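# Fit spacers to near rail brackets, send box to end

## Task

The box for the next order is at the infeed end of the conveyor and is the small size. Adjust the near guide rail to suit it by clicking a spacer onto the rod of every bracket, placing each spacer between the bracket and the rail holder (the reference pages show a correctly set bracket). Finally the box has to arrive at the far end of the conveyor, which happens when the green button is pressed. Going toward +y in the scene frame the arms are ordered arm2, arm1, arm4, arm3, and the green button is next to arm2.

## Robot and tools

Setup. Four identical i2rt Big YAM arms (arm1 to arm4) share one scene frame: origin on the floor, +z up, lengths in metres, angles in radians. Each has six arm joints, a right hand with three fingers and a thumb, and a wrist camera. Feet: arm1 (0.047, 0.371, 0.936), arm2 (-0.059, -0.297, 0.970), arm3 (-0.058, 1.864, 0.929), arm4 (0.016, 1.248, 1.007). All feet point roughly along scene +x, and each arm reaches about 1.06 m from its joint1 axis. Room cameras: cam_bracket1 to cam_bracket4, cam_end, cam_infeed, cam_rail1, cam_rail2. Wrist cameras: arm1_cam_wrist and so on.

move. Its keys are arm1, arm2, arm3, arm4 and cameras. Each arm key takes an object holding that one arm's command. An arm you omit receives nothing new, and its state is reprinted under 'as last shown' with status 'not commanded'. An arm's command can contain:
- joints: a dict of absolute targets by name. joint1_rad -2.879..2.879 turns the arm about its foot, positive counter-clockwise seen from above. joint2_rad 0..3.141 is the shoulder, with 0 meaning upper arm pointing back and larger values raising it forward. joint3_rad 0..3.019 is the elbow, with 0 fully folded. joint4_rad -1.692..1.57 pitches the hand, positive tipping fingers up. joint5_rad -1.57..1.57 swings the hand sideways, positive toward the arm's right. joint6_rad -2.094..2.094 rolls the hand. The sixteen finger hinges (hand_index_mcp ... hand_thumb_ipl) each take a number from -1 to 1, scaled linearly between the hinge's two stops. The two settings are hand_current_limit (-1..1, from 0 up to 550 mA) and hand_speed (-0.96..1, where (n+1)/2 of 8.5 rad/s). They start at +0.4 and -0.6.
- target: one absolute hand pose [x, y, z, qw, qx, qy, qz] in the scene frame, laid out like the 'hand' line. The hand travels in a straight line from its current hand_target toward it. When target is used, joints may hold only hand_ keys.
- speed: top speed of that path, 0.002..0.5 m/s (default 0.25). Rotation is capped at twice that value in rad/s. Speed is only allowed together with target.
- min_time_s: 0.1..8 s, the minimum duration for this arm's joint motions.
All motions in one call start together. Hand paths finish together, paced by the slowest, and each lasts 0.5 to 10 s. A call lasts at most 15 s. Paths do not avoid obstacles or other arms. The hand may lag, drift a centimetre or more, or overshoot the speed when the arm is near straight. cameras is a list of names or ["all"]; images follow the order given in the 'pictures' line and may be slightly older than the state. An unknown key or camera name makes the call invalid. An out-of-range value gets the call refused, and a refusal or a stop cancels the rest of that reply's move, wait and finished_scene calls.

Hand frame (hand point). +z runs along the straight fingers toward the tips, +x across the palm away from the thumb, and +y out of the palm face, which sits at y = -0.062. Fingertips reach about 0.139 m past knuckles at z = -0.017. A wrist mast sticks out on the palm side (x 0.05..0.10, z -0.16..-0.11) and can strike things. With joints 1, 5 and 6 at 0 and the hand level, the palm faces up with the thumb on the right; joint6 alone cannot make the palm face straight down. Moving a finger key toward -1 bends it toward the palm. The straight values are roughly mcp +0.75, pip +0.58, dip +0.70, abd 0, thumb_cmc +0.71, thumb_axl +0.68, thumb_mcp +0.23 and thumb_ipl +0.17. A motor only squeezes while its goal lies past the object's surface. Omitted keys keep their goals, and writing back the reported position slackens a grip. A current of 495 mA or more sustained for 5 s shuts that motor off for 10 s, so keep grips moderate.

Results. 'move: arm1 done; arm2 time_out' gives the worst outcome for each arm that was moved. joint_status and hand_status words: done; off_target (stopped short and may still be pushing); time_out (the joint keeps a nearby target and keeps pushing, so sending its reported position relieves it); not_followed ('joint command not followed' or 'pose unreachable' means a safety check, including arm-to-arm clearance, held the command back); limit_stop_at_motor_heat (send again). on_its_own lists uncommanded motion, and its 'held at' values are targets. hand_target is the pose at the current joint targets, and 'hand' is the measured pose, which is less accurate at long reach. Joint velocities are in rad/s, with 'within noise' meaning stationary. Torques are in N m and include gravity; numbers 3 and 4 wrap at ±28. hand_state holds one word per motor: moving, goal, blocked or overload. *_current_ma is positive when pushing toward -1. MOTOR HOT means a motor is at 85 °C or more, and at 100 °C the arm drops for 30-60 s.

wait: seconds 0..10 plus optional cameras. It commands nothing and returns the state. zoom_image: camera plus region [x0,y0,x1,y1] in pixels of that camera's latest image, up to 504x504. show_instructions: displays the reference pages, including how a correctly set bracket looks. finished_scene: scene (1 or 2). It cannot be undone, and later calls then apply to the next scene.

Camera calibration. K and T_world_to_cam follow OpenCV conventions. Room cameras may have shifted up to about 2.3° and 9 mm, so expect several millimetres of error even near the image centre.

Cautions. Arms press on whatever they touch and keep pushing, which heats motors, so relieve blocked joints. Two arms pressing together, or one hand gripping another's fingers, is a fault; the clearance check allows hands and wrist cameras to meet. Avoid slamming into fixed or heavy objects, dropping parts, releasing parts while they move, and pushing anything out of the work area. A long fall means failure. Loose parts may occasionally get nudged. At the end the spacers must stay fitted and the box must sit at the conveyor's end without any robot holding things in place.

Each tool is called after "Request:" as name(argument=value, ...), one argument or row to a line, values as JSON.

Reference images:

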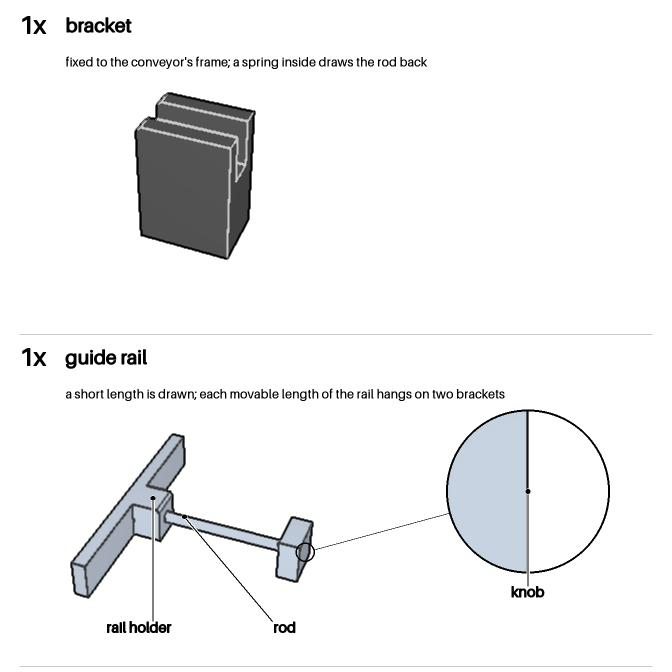

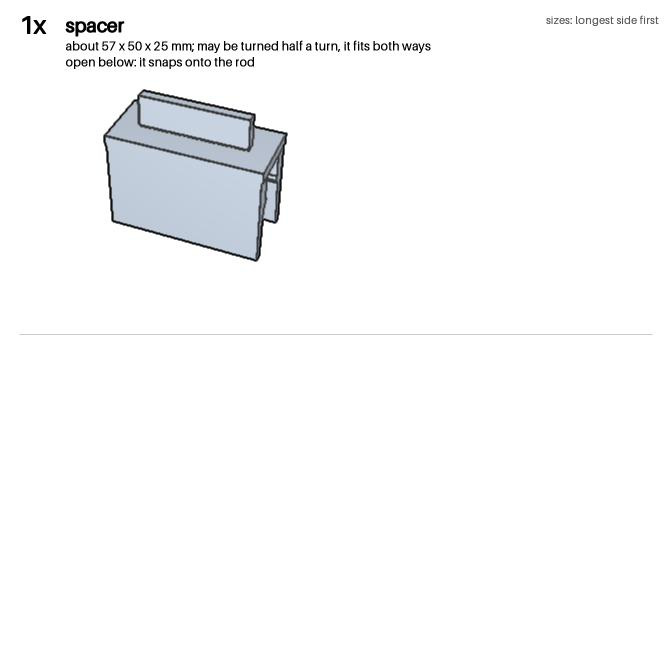

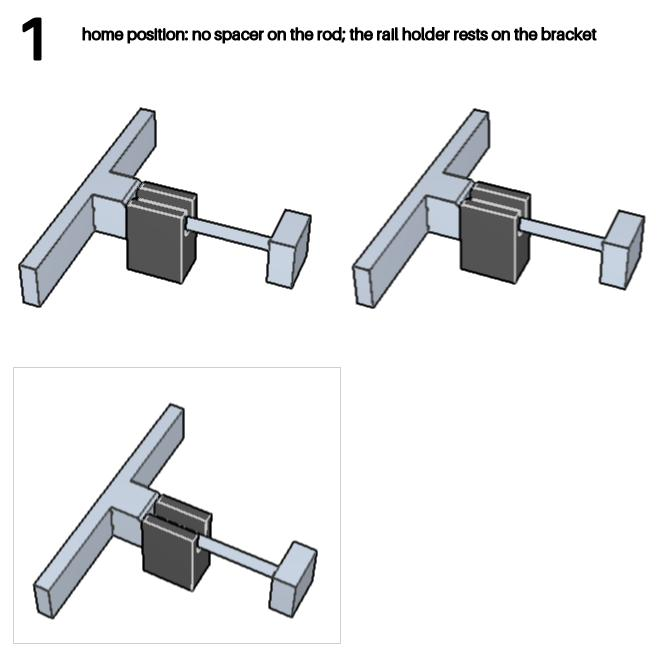

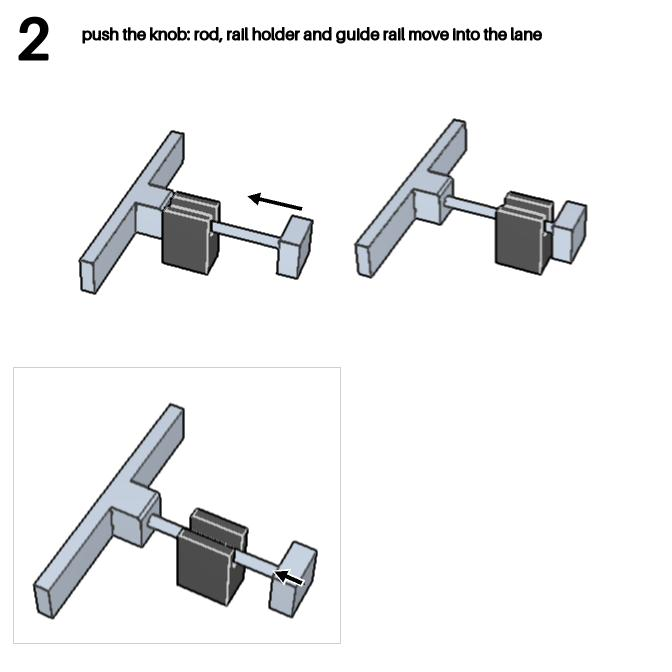

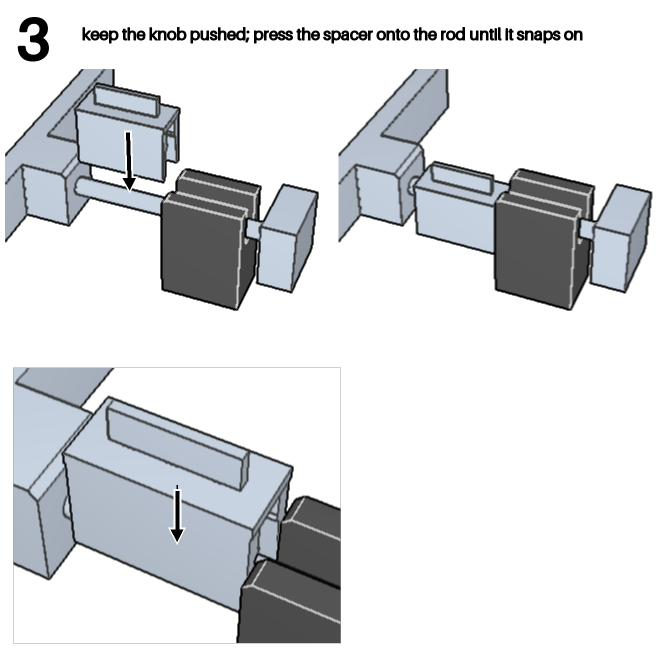

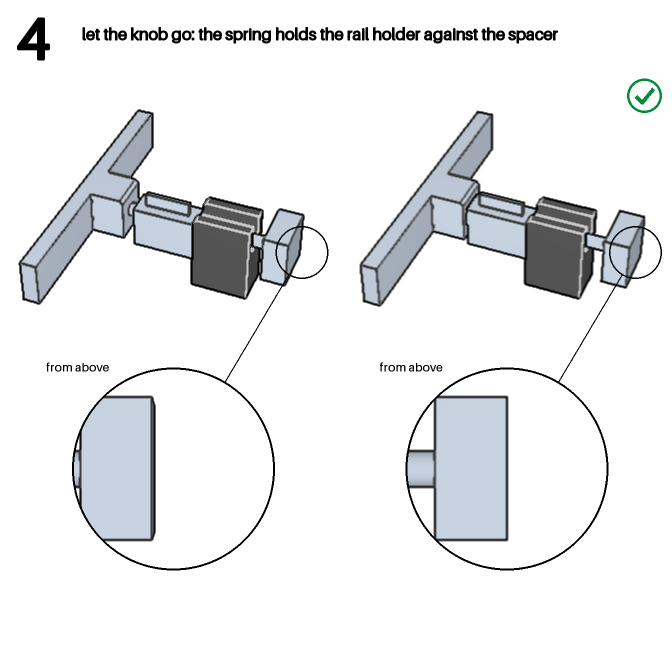

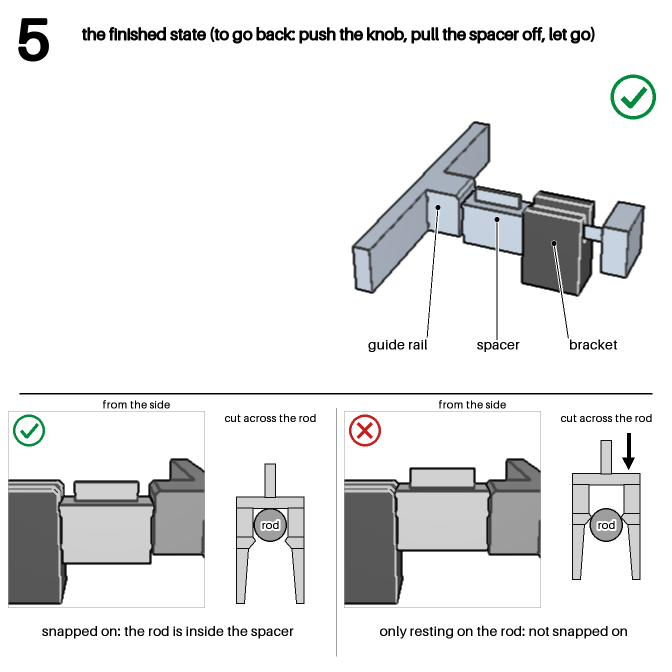

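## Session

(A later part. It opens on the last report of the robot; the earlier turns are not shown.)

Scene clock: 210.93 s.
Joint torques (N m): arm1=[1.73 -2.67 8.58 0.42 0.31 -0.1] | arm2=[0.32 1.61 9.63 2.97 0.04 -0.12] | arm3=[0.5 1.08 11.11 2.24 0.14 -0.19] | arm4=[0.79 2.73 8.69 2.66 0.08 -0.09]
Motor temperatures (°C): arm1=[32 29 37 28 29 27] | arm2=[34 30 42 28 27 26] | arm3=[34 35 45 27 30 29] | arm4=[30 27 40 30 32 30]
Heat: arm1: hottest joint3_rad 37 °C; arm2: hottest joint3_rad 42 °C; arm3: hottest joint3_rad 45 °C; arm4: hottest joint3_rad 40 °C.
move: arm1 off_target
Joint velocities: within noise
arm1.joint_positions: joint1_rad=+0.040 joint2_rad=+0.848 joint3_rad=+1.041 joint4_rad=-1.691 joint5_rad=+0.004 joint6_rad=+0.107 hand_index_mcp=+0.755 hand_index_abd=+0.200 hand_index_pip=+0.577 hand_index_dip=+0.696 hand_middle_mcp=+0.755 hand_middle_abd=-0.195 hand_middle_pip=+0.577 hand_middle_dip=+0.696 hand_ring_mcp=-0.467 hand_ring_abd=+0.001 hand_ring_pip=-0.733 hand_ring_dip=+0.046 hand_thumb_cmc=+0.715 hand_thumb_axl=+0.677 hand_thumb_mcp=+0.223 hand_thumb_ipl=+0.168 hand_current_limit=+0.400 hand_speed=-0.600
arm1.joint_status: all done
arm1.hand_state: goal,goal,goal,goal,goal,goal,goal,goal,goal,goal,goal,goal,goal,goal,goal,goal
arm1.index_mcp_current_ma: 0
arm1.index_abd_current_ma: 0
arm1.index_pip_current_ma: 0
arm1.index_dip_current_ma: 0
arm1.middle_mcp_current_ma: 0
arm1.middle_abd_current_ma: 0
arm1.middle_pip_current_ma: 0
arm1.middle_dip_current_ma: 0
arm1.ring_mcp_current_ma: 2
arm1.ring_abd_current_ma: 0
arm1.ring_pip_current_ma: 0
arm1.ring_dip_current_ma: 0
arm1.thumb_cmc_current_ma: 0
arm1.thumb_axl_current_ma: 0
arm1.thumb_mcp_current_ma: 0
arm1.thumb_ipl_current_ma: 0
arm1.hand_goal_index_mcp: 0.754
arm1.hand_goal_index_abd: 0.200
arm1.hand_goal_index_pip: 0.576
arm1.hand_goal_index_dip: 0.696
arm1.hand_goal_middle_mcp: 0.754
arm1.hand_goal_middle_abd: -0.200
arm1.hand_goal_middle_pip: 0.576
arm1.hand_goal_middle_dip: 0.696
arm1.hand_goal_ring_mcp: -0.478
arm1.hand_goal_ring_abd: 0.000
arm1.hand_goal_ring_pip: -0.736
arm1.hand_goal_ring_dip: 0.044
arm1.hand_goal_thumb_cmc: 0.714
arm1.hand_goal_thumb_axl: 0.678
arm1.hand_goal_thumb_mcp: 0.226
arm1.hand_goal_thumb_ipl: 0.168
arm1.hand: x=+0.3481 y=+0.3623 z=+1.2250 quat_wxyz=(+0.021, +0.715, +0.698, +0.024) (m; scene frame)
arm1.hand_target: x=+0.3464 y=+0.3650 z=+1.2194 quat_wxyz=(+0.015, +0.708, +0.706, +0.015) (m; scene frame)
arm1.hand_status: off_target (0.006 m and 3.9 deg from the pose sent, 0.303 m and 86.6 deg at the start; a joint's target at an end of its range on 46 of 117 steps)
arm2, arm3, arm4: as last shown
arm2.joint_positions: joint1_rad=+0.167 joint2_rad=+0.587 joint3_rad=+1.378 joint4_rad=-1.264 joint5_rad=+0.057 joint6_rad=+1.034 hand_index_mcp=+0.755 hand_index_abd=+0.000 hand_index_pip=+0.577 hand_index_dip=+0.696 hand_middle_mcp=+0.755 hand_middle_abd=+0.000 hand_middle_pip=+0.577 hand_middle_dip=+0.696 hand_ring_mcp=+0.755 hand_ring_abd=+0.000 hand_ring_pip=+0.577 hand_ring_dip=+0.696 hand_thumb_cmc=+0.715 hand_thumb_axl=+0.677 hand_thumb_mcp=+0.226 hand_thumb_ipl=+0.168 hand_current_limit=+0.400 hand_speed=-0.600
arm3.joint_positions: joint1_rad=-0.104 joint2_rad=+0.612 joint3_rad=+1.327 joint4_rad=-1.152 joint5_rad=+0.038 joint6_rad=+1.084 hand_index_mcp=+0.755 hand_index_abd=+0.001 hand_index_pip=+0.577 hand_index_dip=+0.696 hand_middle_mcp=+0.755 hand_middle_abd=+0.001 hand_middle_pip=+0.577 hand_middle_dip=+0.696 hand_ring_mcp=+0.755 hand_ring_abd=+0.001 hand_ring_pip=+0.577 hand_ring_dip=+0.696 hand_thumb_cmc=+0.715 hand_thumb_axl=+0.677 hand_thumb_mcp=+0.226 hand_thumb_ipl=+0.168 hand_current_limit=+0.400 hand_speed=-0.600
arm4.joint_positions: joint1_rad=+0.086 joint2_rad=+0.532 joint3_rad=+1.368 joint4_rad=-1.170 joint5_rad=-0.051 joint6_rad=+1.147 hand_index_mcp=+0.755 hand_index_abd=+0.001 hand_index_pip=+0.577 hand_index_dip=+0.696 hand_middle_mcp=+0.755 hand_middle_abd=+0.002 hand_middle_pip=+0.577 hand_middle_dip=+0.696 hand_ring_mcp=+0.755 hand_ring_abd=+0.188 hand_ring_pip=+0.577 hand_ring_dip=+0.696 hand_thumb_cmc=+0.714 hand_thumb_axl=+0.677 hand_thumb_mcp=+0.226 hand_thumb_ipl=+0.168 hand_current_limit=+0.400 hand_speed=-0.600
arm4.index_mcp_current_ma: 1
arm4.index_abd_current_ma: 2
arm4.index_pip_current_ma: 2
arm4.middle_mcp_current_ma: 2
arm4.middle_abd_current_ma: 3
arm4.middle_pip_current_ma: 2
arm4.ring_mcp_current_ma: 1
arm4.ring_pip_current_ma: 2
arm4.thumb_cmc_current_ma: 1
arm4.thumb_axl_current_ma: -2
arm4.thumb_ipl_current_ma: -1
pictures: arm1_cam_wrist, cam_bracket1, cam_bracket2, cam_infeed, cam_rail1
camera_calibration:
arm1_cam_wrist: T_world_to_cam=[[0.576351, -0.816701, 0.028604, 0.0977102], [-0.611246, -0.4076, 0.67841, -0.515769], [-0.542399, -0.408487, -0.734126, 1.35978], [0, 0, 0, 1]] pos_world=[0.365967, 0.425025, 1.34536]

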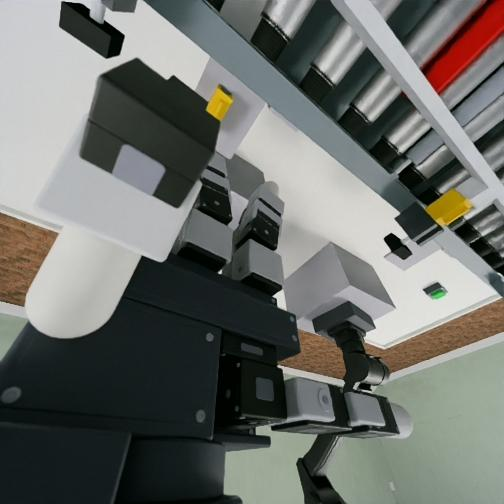

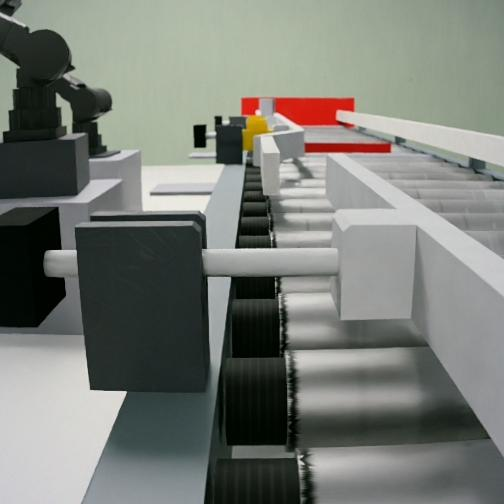

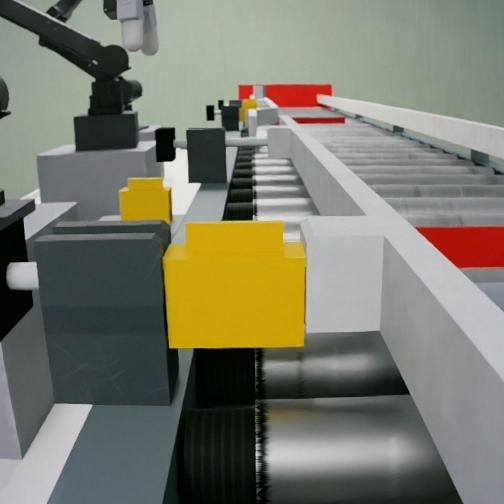

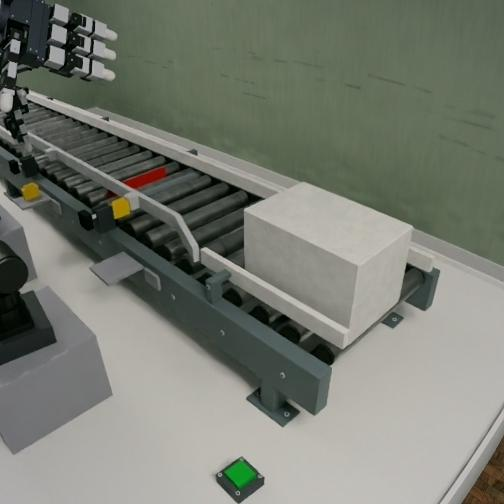

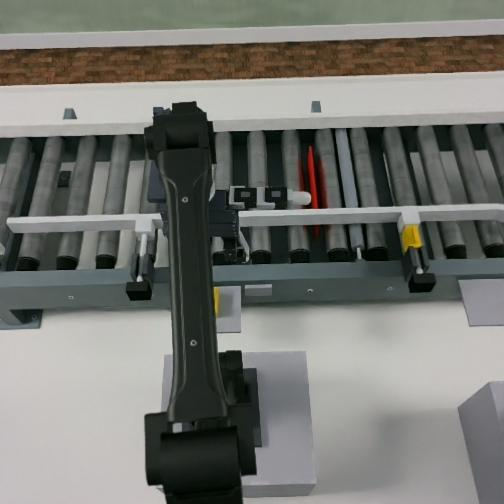

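Request:
move(
  arm1={"target":[0.346,0.385,1.125,0,0.7071,0.7071,0],"joints":{"hand_ring_mcp":1.0,"hand_ring_pip":0.577,"hand_ring_dip":0.696,"hand_ring_abd":-0.4}},
  cameras=["arm1_cam_wrist","cam_rail1","cam_bracket2","cam_infeed"],
)

Request:
zoom_image(
  camera="cam_bracket2",
  region=[90, 60, 290, 260],
)

Request:
zoom_image(
  camera="arm1_cam_wrist",
  region=[100, 50, 350, 300],
)

Request:
zoom_image(
  camera="cam_infeed",
  region=[0, 100, 120, 240],
)

Scene clock: 236.13 s.
Joint torques (N m): arm1=[1.67 -2.96 8.44 0.99 0.2 0.18] | arm2=[0.62 1.49 9.68 3.08 0.01 -0.07] | arm3=[0.56 1.08 11.11 2.24 0.14 -0.19] | arm4=[0.97 2.55 8.61 2.67 0.07 -0.11]
Motor temperatures (°C): arm1=[32 29 35 28 29 27] | arm2=[34 30 42 28 27 26] | arm3=[34 35 45 27 30 29] | arm4=[30 27 40 30 31 29]
Heat: arm1: hottest joint3_rad 35 °C; arm2: hottest joint3_rad 42 °C; arm3: hottest joint3_rad 45 °C; arm4: hottest joint3_rad 40 °C.
move: arm1 done
Joint velocities: within noise
arm1.joint_positions: joint1_rad=+0.128 joint2_rad=+0.871 joint3_rad=+0.816 joint4_rad=-1.502 joint5_rad=+0.004 joint6_rad=+0.162 hand_index_mcp=+0.755 hand_index_abd=+0.200 hand_index_pip=+0.577 hand_index_dip=+0.696 hand_middle_mcp=+0.755 hand_middle_abd=-0.195 hand_middle_pip=+0.577 hand_middle_dip=+0.696 hand_ring_mcp=+0.990 hand_ring_abd=-0.395 hand_ring_pip=+0.574 hand_ring_dip=+0.694 hand_thumb_cmc=+0.715 hand_thumb_axl=+0.677 hand_thumb_mcp=+0.223 hand_thumb_ipl=+0.168 hand_current_limit=+0.400 hand_speed=-0.600
arm1.joint_status: all done
arm1.hand_state: goal,goal,goal,goal,goal,goal,goal,goal,goal,goal,goal,goal,goal,goal,goal,goal
arm1.index_mcp_current_ma: 0
arm1.index_abd_current_ma: 0
arm1.index_pip_current_ma: 0
arm1.index_dip_current_ma: 0
arm1.middle_mcp_current_ma: 0
arm1.middle_abd_current_ma: 0
arm1.middle_pip_current_ma: 0
arm1.middle_dip_current_ma: 0
arm1.ring_mcp_current_ma: -2
arm1.ring_abd_current_ma: 0
arm1.ring_pip_current_ma: 0
arm1.ring_dip_current_ma: 0
arm1.thumb_cmc_current_ma: 0
arm1.thumb_axl_current_ma: 0
arm1.thumb_mcp_current_ma: 0
arm1.thumb_ipl_current_ma: 0
arm1.hand_goal_index_mcp: 0.754
arm1.hand_goal_index_abd: 0.200
arm1.hand_goal_index_pip: 0.576
arm1.hand_goal_index_dip: 0.696
arm1.hand_goal_middle_mcp: 0.754
arm1.hand_goal_middle_abd: -0.200
arm1.hand_goal_middle_pip: 0.576
arm1.hand_goal_middle_dip: 0.696
arm1.hand_goal_ring_mcp: 1.000
arm1.hand_goal_ring_abd: -0.400
arm1.hand_goal_ring_pip: 0.578
arm1.hand_goal_ring_dip: 0.696
arm1.hand_goal_thumb_cmc: 0.714
arm1.hand_goal_thumb_axl: 0.678
arm1.hand_goal_thumb_mcp: 0.226
arm1.hand_goal_thumb_ipl: 0.168
arm1.hand: x=+0.3455 y=+0.3842 z=+1.1297 quat_wxyz=(+0.001, +0.704, +0.710, +0.002) (m; scene frame)
arm1.hand_target: x=+0.3459 y=+0.3849 z=+1.1250 quat_wxyz=(+0.000, +0.707, +0.707, +0.000) (m; scene frame)
arm1.hand_status: done (0.005 m and 0.6 deg from the pose sent, 0.103 m and 3.9 deg at the start)
arm2, arm3, arm4: as last shown
pictures: arm1_cam_wrist, cam_bracket2, cam_infeed, cam_rail1
camera_calibration:
arm1_cam_wrist: T_world_to_cam=[[0.603789, -0.797139, -0.00296775, 0.138563], [-0.556357, -0.424071, 0.714584, -0.497259], [-0.570881, -0.429807, -0.699543, 1.27633], [0, 0, 0, 1]] pos_world=[0.368314, 0.448155, 1.24859]

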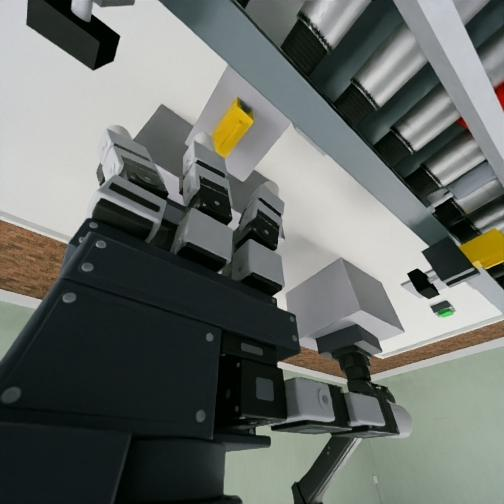

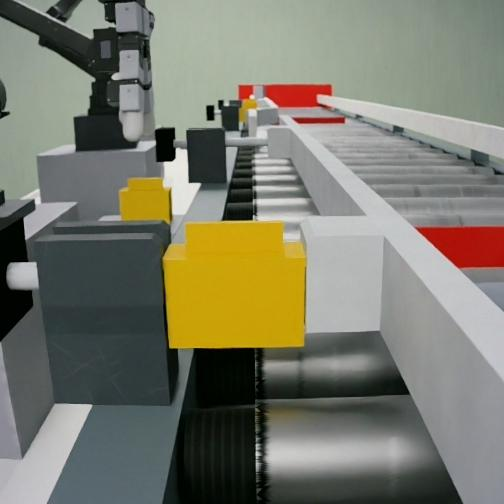

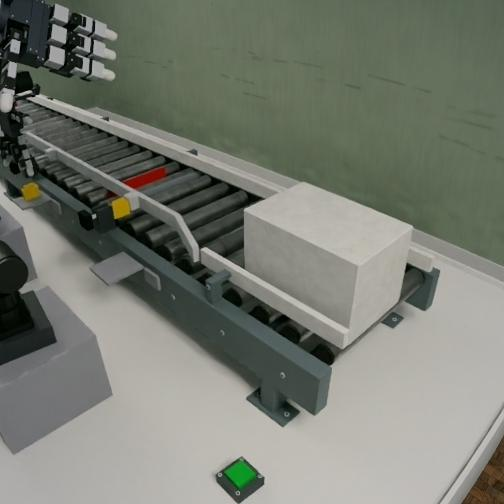

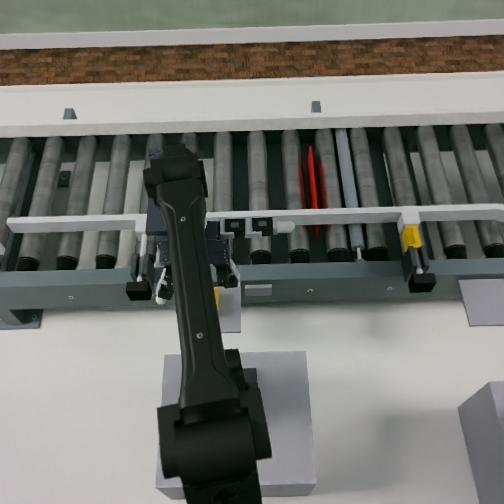

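Scaled by 2.520 from the camera's 504x504 image, which has a finer 720x720 frame.

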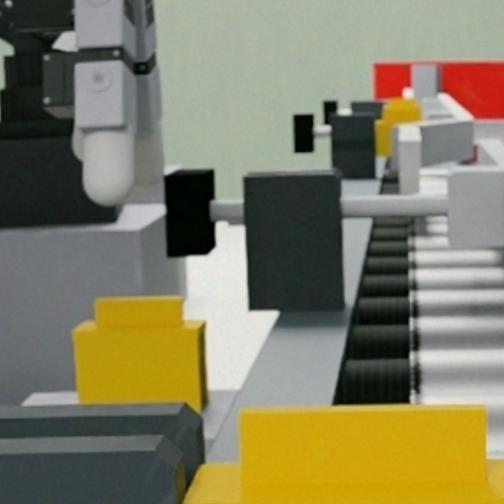

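Scaled by 2.016 from the camera's 504x504 image, which has a finer 720x720 frame.

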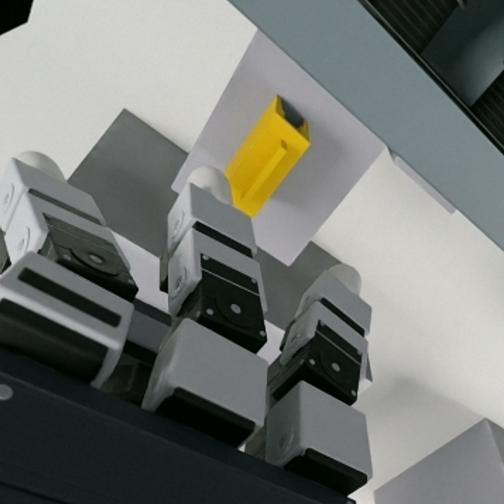

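Scaled by 3.600 from the camera's 504x504 image, which has a finer 720x720 frame.

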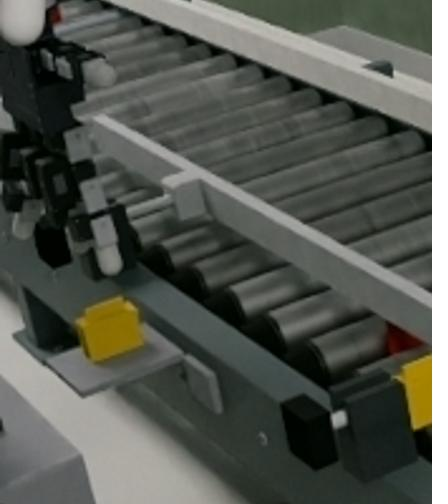

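Request:
move(
  arm1={"target":[0.346,0.401,1.085,0,0.7071,0.7071,0],"speed":0.15},
  cameras=["arm1_cam_wrist","cam_bracket2","cam_infeed"],
)

Request:
zoom_image(
  camera="arm1_cam_wrist",
  region=[130, 60, 330, 260],
)

Request:
zoom_image(
  camera="cam_bracket2",
  region=[90, 60, 290, 260],
)

Request:
zoom_image(
  camera="cam_infeed",
  region=[0, 100, 120, 240],
)

Scene clock: 260.03 s.
Joint torques (N m): arm1=[1.61 -2.96 8.28 0.99 0.23 0.32] | arm2=[0.44 1.49 9.73 2.96 0.05 -0.11] | arm3=[0.56 1.14 11.11 2.24 0.15 -0.19] | arm4=[0.62 2.61 8.68 2.74 0.09 -0.1]
Motor temperatures (°C): arm1=[32 29 35 28 29 27] | arm2=[34 30 43 28 27 26] | arm3=[34 35 45 27 30 29] | arm4=[30 27 40 30 31 29]
Heat: arm1: hottest joint3_rad 35 °C; arm2: hottest joint3_rad 43 °C; arm3: hottest joint3_rad 45 °C; arm4: hottest joint3_rad 40 °C.
move: arm1 done
Joint velocities: within noise
arm1.joint_positions: joint1_rad=+0.199 joint2_rad=+0.898 joint3_rad=+0.725 joint4_rad=-1.382 joint5_rad=+0.004 joint6_rad=+0.233 hand_index_mcp=+0.755 hand_index_abd=+0.200 hand_index_pip=+0.577 hand_index_dip=+0.696 hand_middle_mcp=+0.755 hand_middle_abd=-0.195 hand_middle_pip=+0.577 hand_middle_dip=+0.696 hand_ring_mcp=+0.990 hand_ring_abd=-0.395 hand_ring_pip=+0.574 hand_ring_dip=+0.694 hand_thumb_cmc=+0.715 hand_thumb_axl=+0.677 hand_thumb_mcp=+0.223 hand_thumb_ipl=+0.168 hand_current_limit=+0.400 hand_speed=-0.600
arm1.joint_status: not commanded
arm1.hand_state: goal,goal,goal,goal,goal,goal,goal,goal,goal,goal,goal,goal,goal,goal,goal,goal
arm1.index_mcp_current_ma: 0
arm1.index_abd_current_ma: 0
arm1.index_pip_current_ma: 0
arm1.index_dip_current_ma: 0
arm1.middle_mcp_current_ma: 0
arm1.middle_abd_current_ma: 0
arm1.middle_pip_current_ma: 0
arm1.middle_dip_current_ma: 0
arm1.ring_mcp_current_ma: -2
arm1.ring_abd_current_ma: 0
arm1.ring_pip_current_ma: 0
arm1.ring_dip_current_ma: 0
arm1.thumb_cmc_current_ma: 0
arm1.thumb_axl_current_ma: 0
arm1.thumb_mcp_current_ma: 0
arm1.thumb_ipl_current_ma: 0
arm1.hand_goal_index_mcp: 0.754
arm1.hand_goal_index_abd: 0.200
arm1.hand_goal_index_pip: 0.576
arm1.hand_goal_index_dip: 0.696
arm1.hand_goal_middle_mcp: 0.754
arm1.hand_goal_middle_abd: -0.200
arm1.hand_goal_middle_pip: 0.576
arm1.hand_goal_middle_dip: 0.696
arm1.hand_goal_ring_mcp: 1.000
arm1.hand_goal_ring_abd: -0.400
arm1.hand_goal_ring_pip: 0.578
arm1.hand_goal_ring_dip: 0.696
arm1.hand_goal_thumb_cmc: 0.714
arm1.hand_goal_thumb_axl: 0.678
arm1.hand_goal_thumb_mcp: 0.226
arm1.hand_goal_thumb_ipl: 0.168
arm1.hand: x=+0.3463 y=+0.4004 z=+1.0901 quat_wxyz=(+0.001, +0.704, +0.710, +0.003) (m; scene frame)
arm1.hand_target: x=+0.3459 y=+0.4009 z=+1.0851 quat_wxyz=(+0.000, +0.707, +0.707, +0.000) (m; scene frame)
arm1.hand_status: done (0.005 m and 0.6 deg from the pose sent, 0.048 m and 0.6 deg at the start)
arm2, arm3, arm4: as last shown
pictures: arm1_cam_wrist, cam_bracket2, cam_infeed
camera_calibration:
arm1_cam_wrist: T_world_to_cam=[[0.604078, -0.79692, -0.00295214, 0.150671], [-0.55757, -0.425287, 0.712914, -0.459008], [-0.569391, -0.429009, -0.701245, 1.25706], [0, 0, 0, 1]] pos_world=[0.368813, 0.464153, 1.20919]

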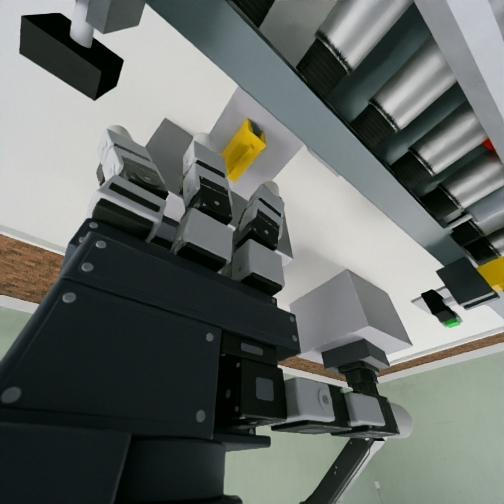

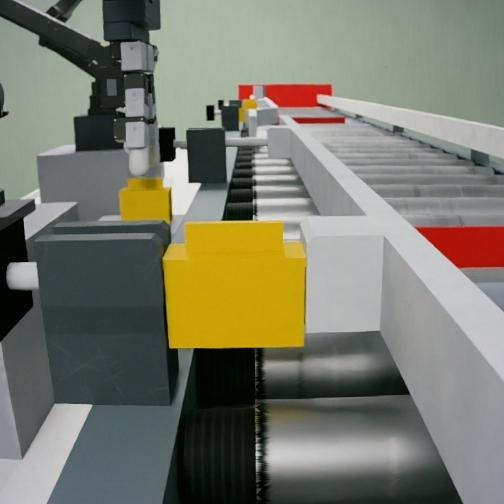

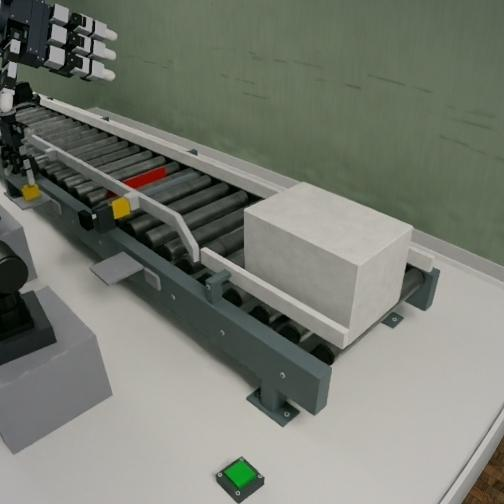

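Scaled by 2.520 from the camera's 504x504 image, which has a finer 720x720 frame.

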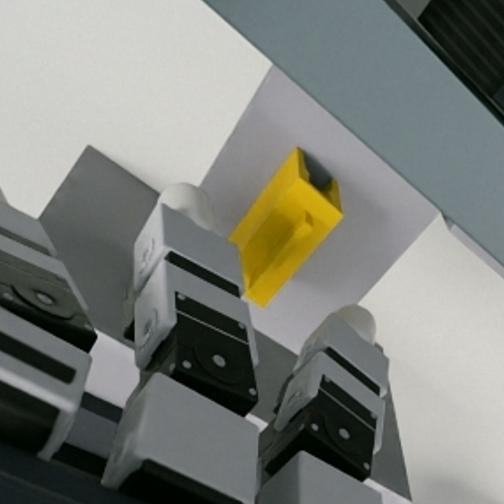

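Scaled by 2.520 from the camera's 504x504 image, which has a finer 720x720 frame.

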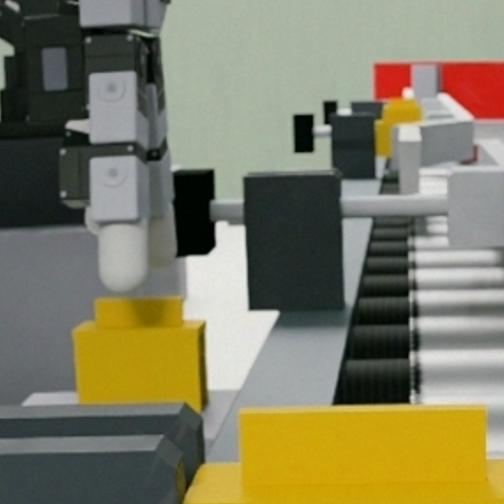

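Scaled by 3.600 from the camera's 504x504 image, which has a finer 720x720 frame.

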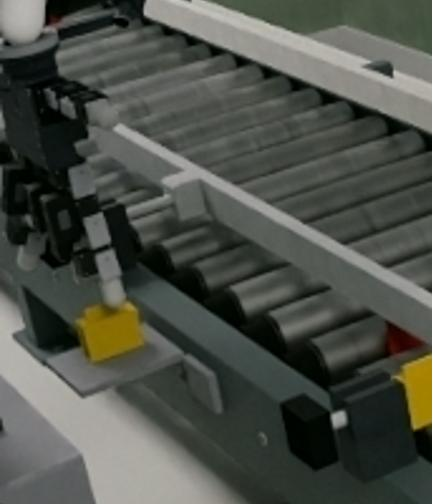

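Request:
move(
  arm1={"target":[0.346,0.402,1.048,0,0.7071,0.7071,0],"speed":0.1},
  cameras=["arm1_cam_wrist","cam_bracket2"],
)

Request:
zoom_image(
  camera="arm1_cam_wrist",
  region=[130, 60, 330, 260],
)

Request:
zoom_image(
  camera="cam_bracket2",
  region=[90, 60, 290, 260],
)

Scene clock: 269.30 s.
Joint torques (N m): arm1=[1.85 -3.14 8.06 1.02 0.23 0.21] | arm2=[0.32 1.44 9.81 2.96 -0.01 -0.08] | arm3=[0.56 1.14 11.11 2.24 0.14 -0.19] | arm4=[0.85 2.73 8.62 2.74 0.11 -0.11]
Motor temperatures (°C): arm1=[32 29 35 28 29 27] | arm2=[34 30 43 28 27 26] | arm3=[34 35 45 27 30 29] | arm4=[30 27 40 30 31 29]
Heat: arm1: hottest joint3_rad 35 °C; arm2: hottest joint3_rad 43 °C; arm3: hottest joint3_rad 45 °C; arm4: hottest joint3_rad 40 °C.
move: arm1 done
Joint velocities: within noise
arm1.joint_positions: joint1_rad=+0.203 joint2_rad=+0.931 joint3_rad=+0.642 joint4_rad=-1.267 joint5_rad=+0.004 joint6_rad=+0.238 hand_index_mcp=+0.755 hand_index_abd=+0.200 hand_index_pip=+0.577 hand_index_dip=+0.696 hand_middle_mcp=+0.755 hand_middle_abd=-0.195 hand_middle_pip=+0.577 hand_middle_dip=+0.696 hand_ring_mcp=+0.990 hand_ring_abd=-0.395 hand_ring_pip=+0.574 hand_ring_dip=+0.694 hand_thumb_cmc=+0.715 hand_thumb_axl=+0.677 hand_thumb_mcp=+0.223 hand_thumb_ipl=+0.168 hand_current_limit=+0.400 hand_speed=-0.600
arm1.joint_status: not commanded
arm1.hand_state: goal,goal,goal,goal,goal,goal,goal,goal,goal,goal,goal,goal,goal,goal,goal,goal
arm1.index_mcp_current_ma: 0
arm1.index_abd_current_ma: 0
arm1.index_pip_current_ma: 0
arm1.index_dip_current_ma: 0
arm1.middle_mcp_current_ma: 0
arm1.middle_abd_current_ma: 0
arm1.middle_pip_current_ma: 0
arm1.middle_dip_current_ma: 0
arm1.ring_mcp_current_ma: -2
arm1.ring_abd_current_ma: 0
arm1.ring_pip_current_ma: 0
arm1.ring_dip_current_ma: 0
arm1.thumb_cmc_current_ma: 0
arm1.thumb_axl_current_ma: 0
arm1.thumb_mcp_current_ma: 0
arm1.thumb_ipl_current_ma: 0
arm1.hand_goal_index_mcp: 0.754
arm1.hand_goal_index_abd: 0.200
arm1.hand_goal_index_pip: 0.576
arm1.hand_goal_index_dip: 0.696
arm1.hand_goal_middle_mcp: 0.754
arm1.hand_goal_middle_abd: -0.200
arm1.hand_goal_middle_pip: 0.576
arm1.hand_goal_middle_dip: 0.696
arm1.hand_goal_ring_mcp: 1.000
arm1.hand_goal_ring_abd: -0.400
arm1.hand_goal_ring_pip: 0.578
arm1.hand_goal_ring_dip: 0.696
arm1.hand_goal_thumb_cmc: 0.714
arm1.hand_goal_thumb_axl: 0.678
arm1.hand_goal_thumb_mcp: 0.226
arm1.hand_goal_thumb_ipl: 0.168
arm1.hand: x=+0.3468 y=+0.4013 z=+1.0532 quat_wxyz=(+0.001, +0.704, +0.710, +0.003) (m; scene frame)
arm1.hand_target: x=+0.3458 y=+0.4019 z=+1.0481 quat_wxyz=(+0.000, +0.707, +0.707, +0.000) (m; scene frame)
arm1.hand_status: done (0.005 m and 0.6 deg from the pose sent, 0.042 m and 0.6 deg at the start)
arm2, arm3, arm4: as last shown
pictures: arm1_cam_wrist, cam_bracket2
camera_calibration:
arm1_cam_wrist: T_world_to_cam=[[0.603167, -0.79761, -0.00281841, 0.15142], [-0.558318, -0.424728, 0.712662, -0.431672], [-0.569624, -0.428281, -0.701502, 1.23196], [0, 0, 0, 1]] pos_world=[0.369412, 0.465055, 1.17228]

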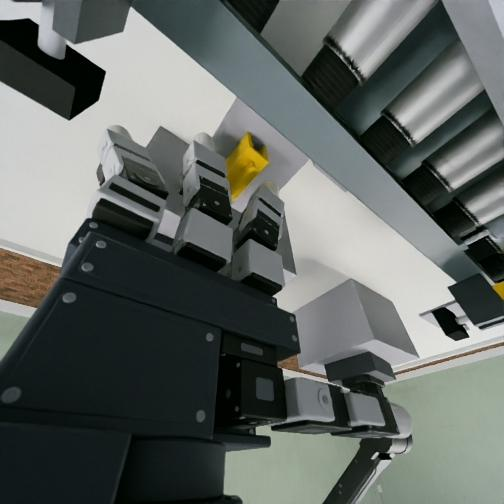

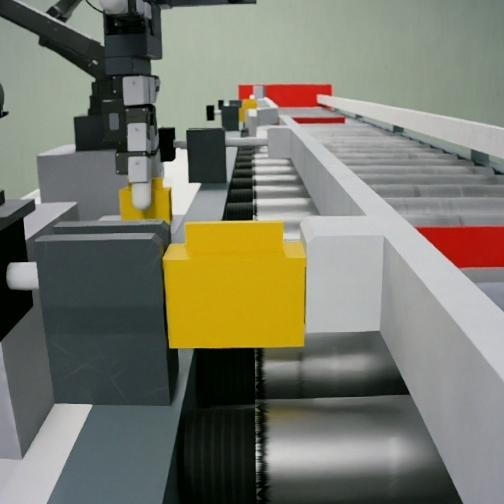

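Scaled by 2.520 from the camera's 504x504 image, which has a finer 720x720 frame.

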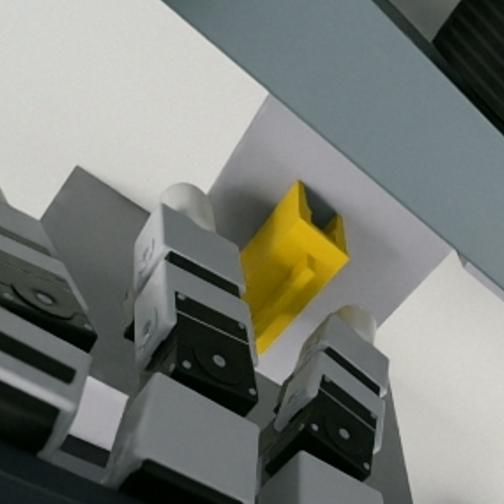

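Scaled by 2.520 from the camera's 504x504 image, which has a finer 720x720 frame.

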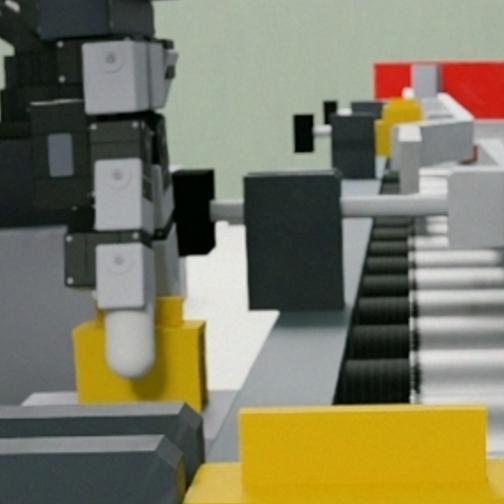

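Request:
move(
  arm1={"target":[0.344,0.402,1.043,0,0.7071,0.7071,0],"speed":0.1},
)

Request:
move(
  arm1={"joints":{"hand_index_abd":-0.2,"hand_middle_abd":0.2}},
  cameras=["arm1_cam_wrist","cam_bracket2"],
)

Request:
zoom_image(
  camera="arm1_cam_wrist",
  region=[130, 60, 330, 260],
)

Request:
zoom_image(
  camera="cam_bracket2",
  region=[90, 60, 290, 260],
)

Scene clock: 275.80 s.
Joint torques (N m): arm1=[1.96 -3.25 7.99 0.99 0.25 0.22] | arm2=[0.97 1.79 9.83 2.96 0 -0.13] | arm3=[0.56 1.08 11.11 2.25 0.14 -0.18] | arm4=[0.73 2.26 8.66 2.69 0.08 -0.11]
Motor temperatures (°C): arm1=[32 29 35 28 29 26] | arm2=[34 30 43 28 27 26] | arm3=[34 35 45 27 30 29] | arm4=[30 27 40 30 31 29]
Heat: arm1: hottest joint3_rad 35 °C; arm2: hottest joint3_rad 43 °C; arm3: hottest joint3_rad 45 °C; arm4: hottest joint3_rad 40 °C.
move: arm1 done
Joint velocities: within noise
arm1.joint_positions: joint1_rad=+0.204 joint2_rad=+0.931 joint3_rad=+0.629 joint4_rad=-1.254 joint5_rad=+0.004 joint6_rad=+0.240 hand_index_mcp=+0.755 hand_index_abd=+0.200 hand_index_pip=+0.577 hand_index_dip=+0.696 hand_middle_mcp=+0.755 hand_middle_abd=-0.195 hand_middle_pip=+0.577 hand_middle_dip=+0.696 hand_ring_mcp=+0.990 hand_ring_abd=-0.395 hand_ring_pip=+0.574 hand_ring_dip=+0.694 hand_thumb_cmc=+0.715 hand_thumb_axl=+0.677 hand_thumb_mcp=+0.223 hand_thumb_ipl=+0.168 hand_current_limit=+0.400 hand_speed=-0.600
arm1.joint_status: not commanded
arm1.hand_state: goal,goal,goal,goal,goal,goal,goal,goal,goal,goal,goal,goal,goal,goal,goal,goal
arm1.index_mcp_current_ma: 0
arm1.index_abd_current_ma: 0
arm1.index_pip_current_ma: 0
arm1.index_dip_current_ma: 0
arm1.middle_mcp_current_ma: 0
arm1.middle_abd_current_ma: 0
arm1.middle_pip_current_ma: 0
arm1.middle_dip_current_ma: 0
arm1.ring_mcp_current_ma: -2
arm1.ring_abd_current_ma: 0
arm1.ring_pip_current_ma: 0
arm1.ring_dip_current_ma: 0
arm1.thumb_cmc_current_ma: 0
arm1.thumb_axl_current_ma: 0
arm1.thumb_mcp_current_ma: 0
arm1.thumb_ipl_current_ma: 0
arm1.hand_goal_index_mcp: 0.754
arm1.hand_goal_index_abd: 0.200
arm1.hand_goal_index_pip: 0.576
arm1.hand_goal_index_dip: 0.696
arm1.hand_goal_middle_mcp: 0.754
arm1.hand_goal_middle_abd: -0.200
arm1.hand_goal_middle_pip: 0.576
arm1.hand_goal_middle_dip: 0.696
arm1.hand_goal_ring_mcp: 1.000
arm1.hand_goal_ring_abd: -0.400
arm1.hand_goal_ring_pip: 0.578
arm1.hand_goal_ring_dip: 0.696
arm1.hand_goal_thumb_cmc: 0.714
arm1.hand_goal_thumb_axl: 0.678
arm1.hand_goal_thumb_mcp: 0.226
arm1.hand_goal_thumb_ipl: 0.168
arm1.hand: x=+0.3452 y=+0.4013 z=+1.0484 quat_wxyz=(+0.001, +0.704, +0.710, +0.003) (m; scene frame)
arm1.hand_target: x=+0.3439 y=+0.4019 z=+1.0432 quat_wxyz=(+0.000, +0.707, +0.707, +0.000) (m; scene frame)
arm1.hand_status: done (0.006 m and 0.6 deg from the pose sent, 0.011 m and 0.6 deg at the start)
arm2, arm3, arm4: as last shown
pictures: none

Scene clock: 276.50 s.
Joint torques (N m): arm1=[1.79 -3.14 7.97 0.9 0.23 0.23] | arm2=[0.38 2.14 9.73 2.92 0.01 -0.11] | arm3=[0.56 1.08 11.11 2.24 0.14 -0.18] | arm4=[0.32 2.55 8.64 2.7 0.1 -0.09]
Motor temperatures (°C): arm1=[32 29 35 28 29 26] | arm2=[34 30 43 28 27 26] | arm3=[34 35 45 27 30 29] | arm4=[30 27 40 30 31 29]
Heat: arm1: hottest joint3_rad 35 °C; arm2: hottest joint3_rad 43 °C; arm3: hottest joint3_rad 45 °C; arm4: hottest joint3_rad 40 °C.
move: arm1 off_target
Joint velocities: within noise
arm1.joint_positions: joint1_rad=+0.205 joint2_rad=+0.931 joint3_rad=+0.629 joint4_rad=-1.254 joint5_rad=+0.004 joint6_rad=+0.240 hand_index_mcp=+0.753 hand_index_abd=-0.005 hand_index_pip=+0.577 hand_index_dip=+0.696 hand_middle_mcp=+0.755 hand_middle_abd=+0.016 hand_middle_pip=+0.577 hand_middle_dip=+0.696 hand_ring_mcp=+0.990 hand_ring_abd=-0.395 hand_ring_pip=+0.574 hand_ring_dip=+0.694 hand_thumb_cmc=+0.715 hand_thumb_axl=+0.677 hand_thumb_mcp=+0.223 hand_thumb_ipl=+0.168 hand_current_limit=+0.400 hand_speed=-0.600
arm1.joint_status: hand_index_abd off_target (ended at -0.005, target -0.200); hand_middle_abd off_target (ended at +0.016, target +0.200)
arm1.hand_state: goal,blocked,goal,goal,goal,blocked,goal,goal,goal,goal,goal,goal,goal,goal,goal,goal
arm1.index_mcp_current_ma: 0
arm1.index_abd_current_ma: 385
arm1.index_pip_current_ma: 0
arm1.index_dip_current_ma: 0
arm1.middle_mcp_current_ma: 0
arm1.middle_abd_current_ma: -379
arm1.middle_pip_current_ma: 0
arm1.middle_dip_current_ma: 0
arm1.ring_mcp_current_ma: -2
arm1.ring_abd_current_ma: 0
arm1.ring_pip_current_ma: 0
arm1.ring_dip_current_ma: 0
arm1.thumb_cmc_current_ma: 0
arm1.thumb_axl_current_ma: 0
arm1.thumb_mcp_current_ma: 0
arm1.thumb_ipl_current_ma: 0
arm1.hand_goal_index_mcp: 0.754
arm1.hand_goal_index_abd: -0.200
arm1.hand_goal_index_pip: 0.576
arm1.hand_goal_index_dip: 0.696
arm1.hand_goal_middle_mcp: 0.754
arm1.hand_goal_middle_abd: 0.200
arm1.hand_goal_middle_pip: 0.576
arm1.hand_goal_middle_dip: 0.696
arm1.hand_goal_ring_mcp: 1.000
arm1.hand_goal_ring_abd: -0.400
arm1.hand_goal_ring_pip: 0.578
arm1.hand_goal_ring_dip: 0.696
arm1.hand_goal_thumb_cmc: 0.714
arm1.hand_goal_thumb_axl: 0.678
arm1.hand_goal_thumb_mcp: 0.226
arm1.hand_goal_thumb_ipl: 0.168
arm1.hand: x=+0.3453 y=+0.4015 z=+1.0484 quat_wxyz=(+0.001, +0.704, +0.710, +0.003) (m; scene frame)
arm1.hand_target: x=+0.3440 y=+0.4020 z=+1.0432 quat_wxyz=(+0.000, +0.707, +0.707, +0.000) (m; scene frame)
arm1.hand_status: not commanded
arm2, arm3, arm4: as last shown
pictures: arm1_cam_wrist, cam_bracket2
camera_calibration:
arm1_cam_wrist: T_world_to_cam=[[0.603205, -0.797582, -0.00271819, 0.152326], [-0.558541, -0.424848, 0.712416, -0.428577], [-0.569365, -0.428214, -0.701752, 1.22799], [0, 0, 0, 1]] pos_world=[0.367912, 0.465255, 1.16748]

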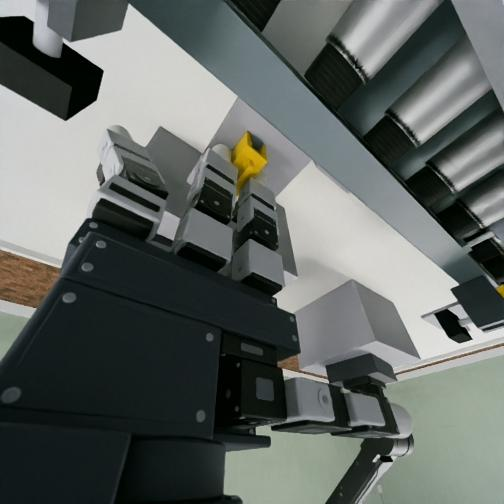

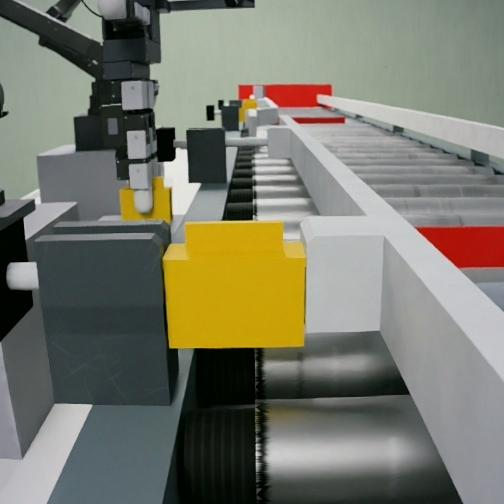

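Scaled by 2.520 from the camera's 504x504 image, which has a finer 720x720 frame.

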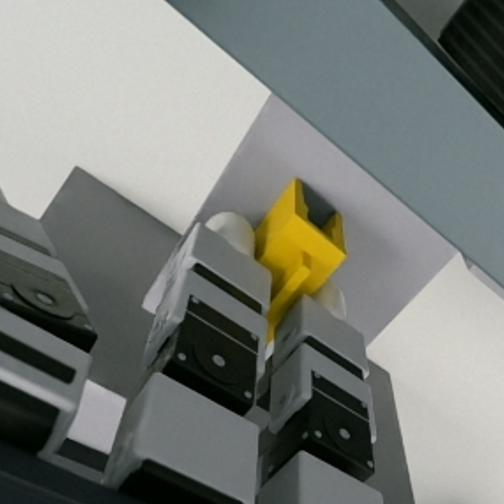

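Scaled by 2.520 from the camera's 504x504 image, which has a finer 720x720 frame.

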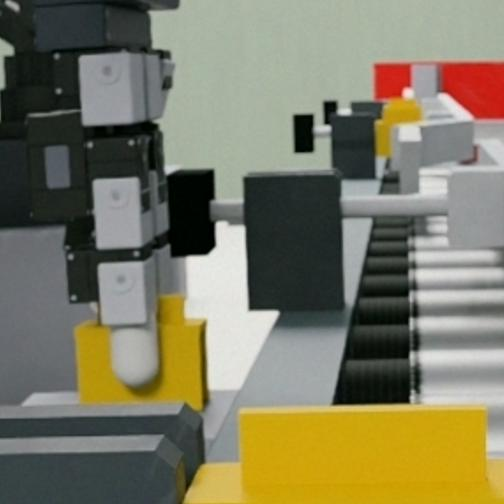

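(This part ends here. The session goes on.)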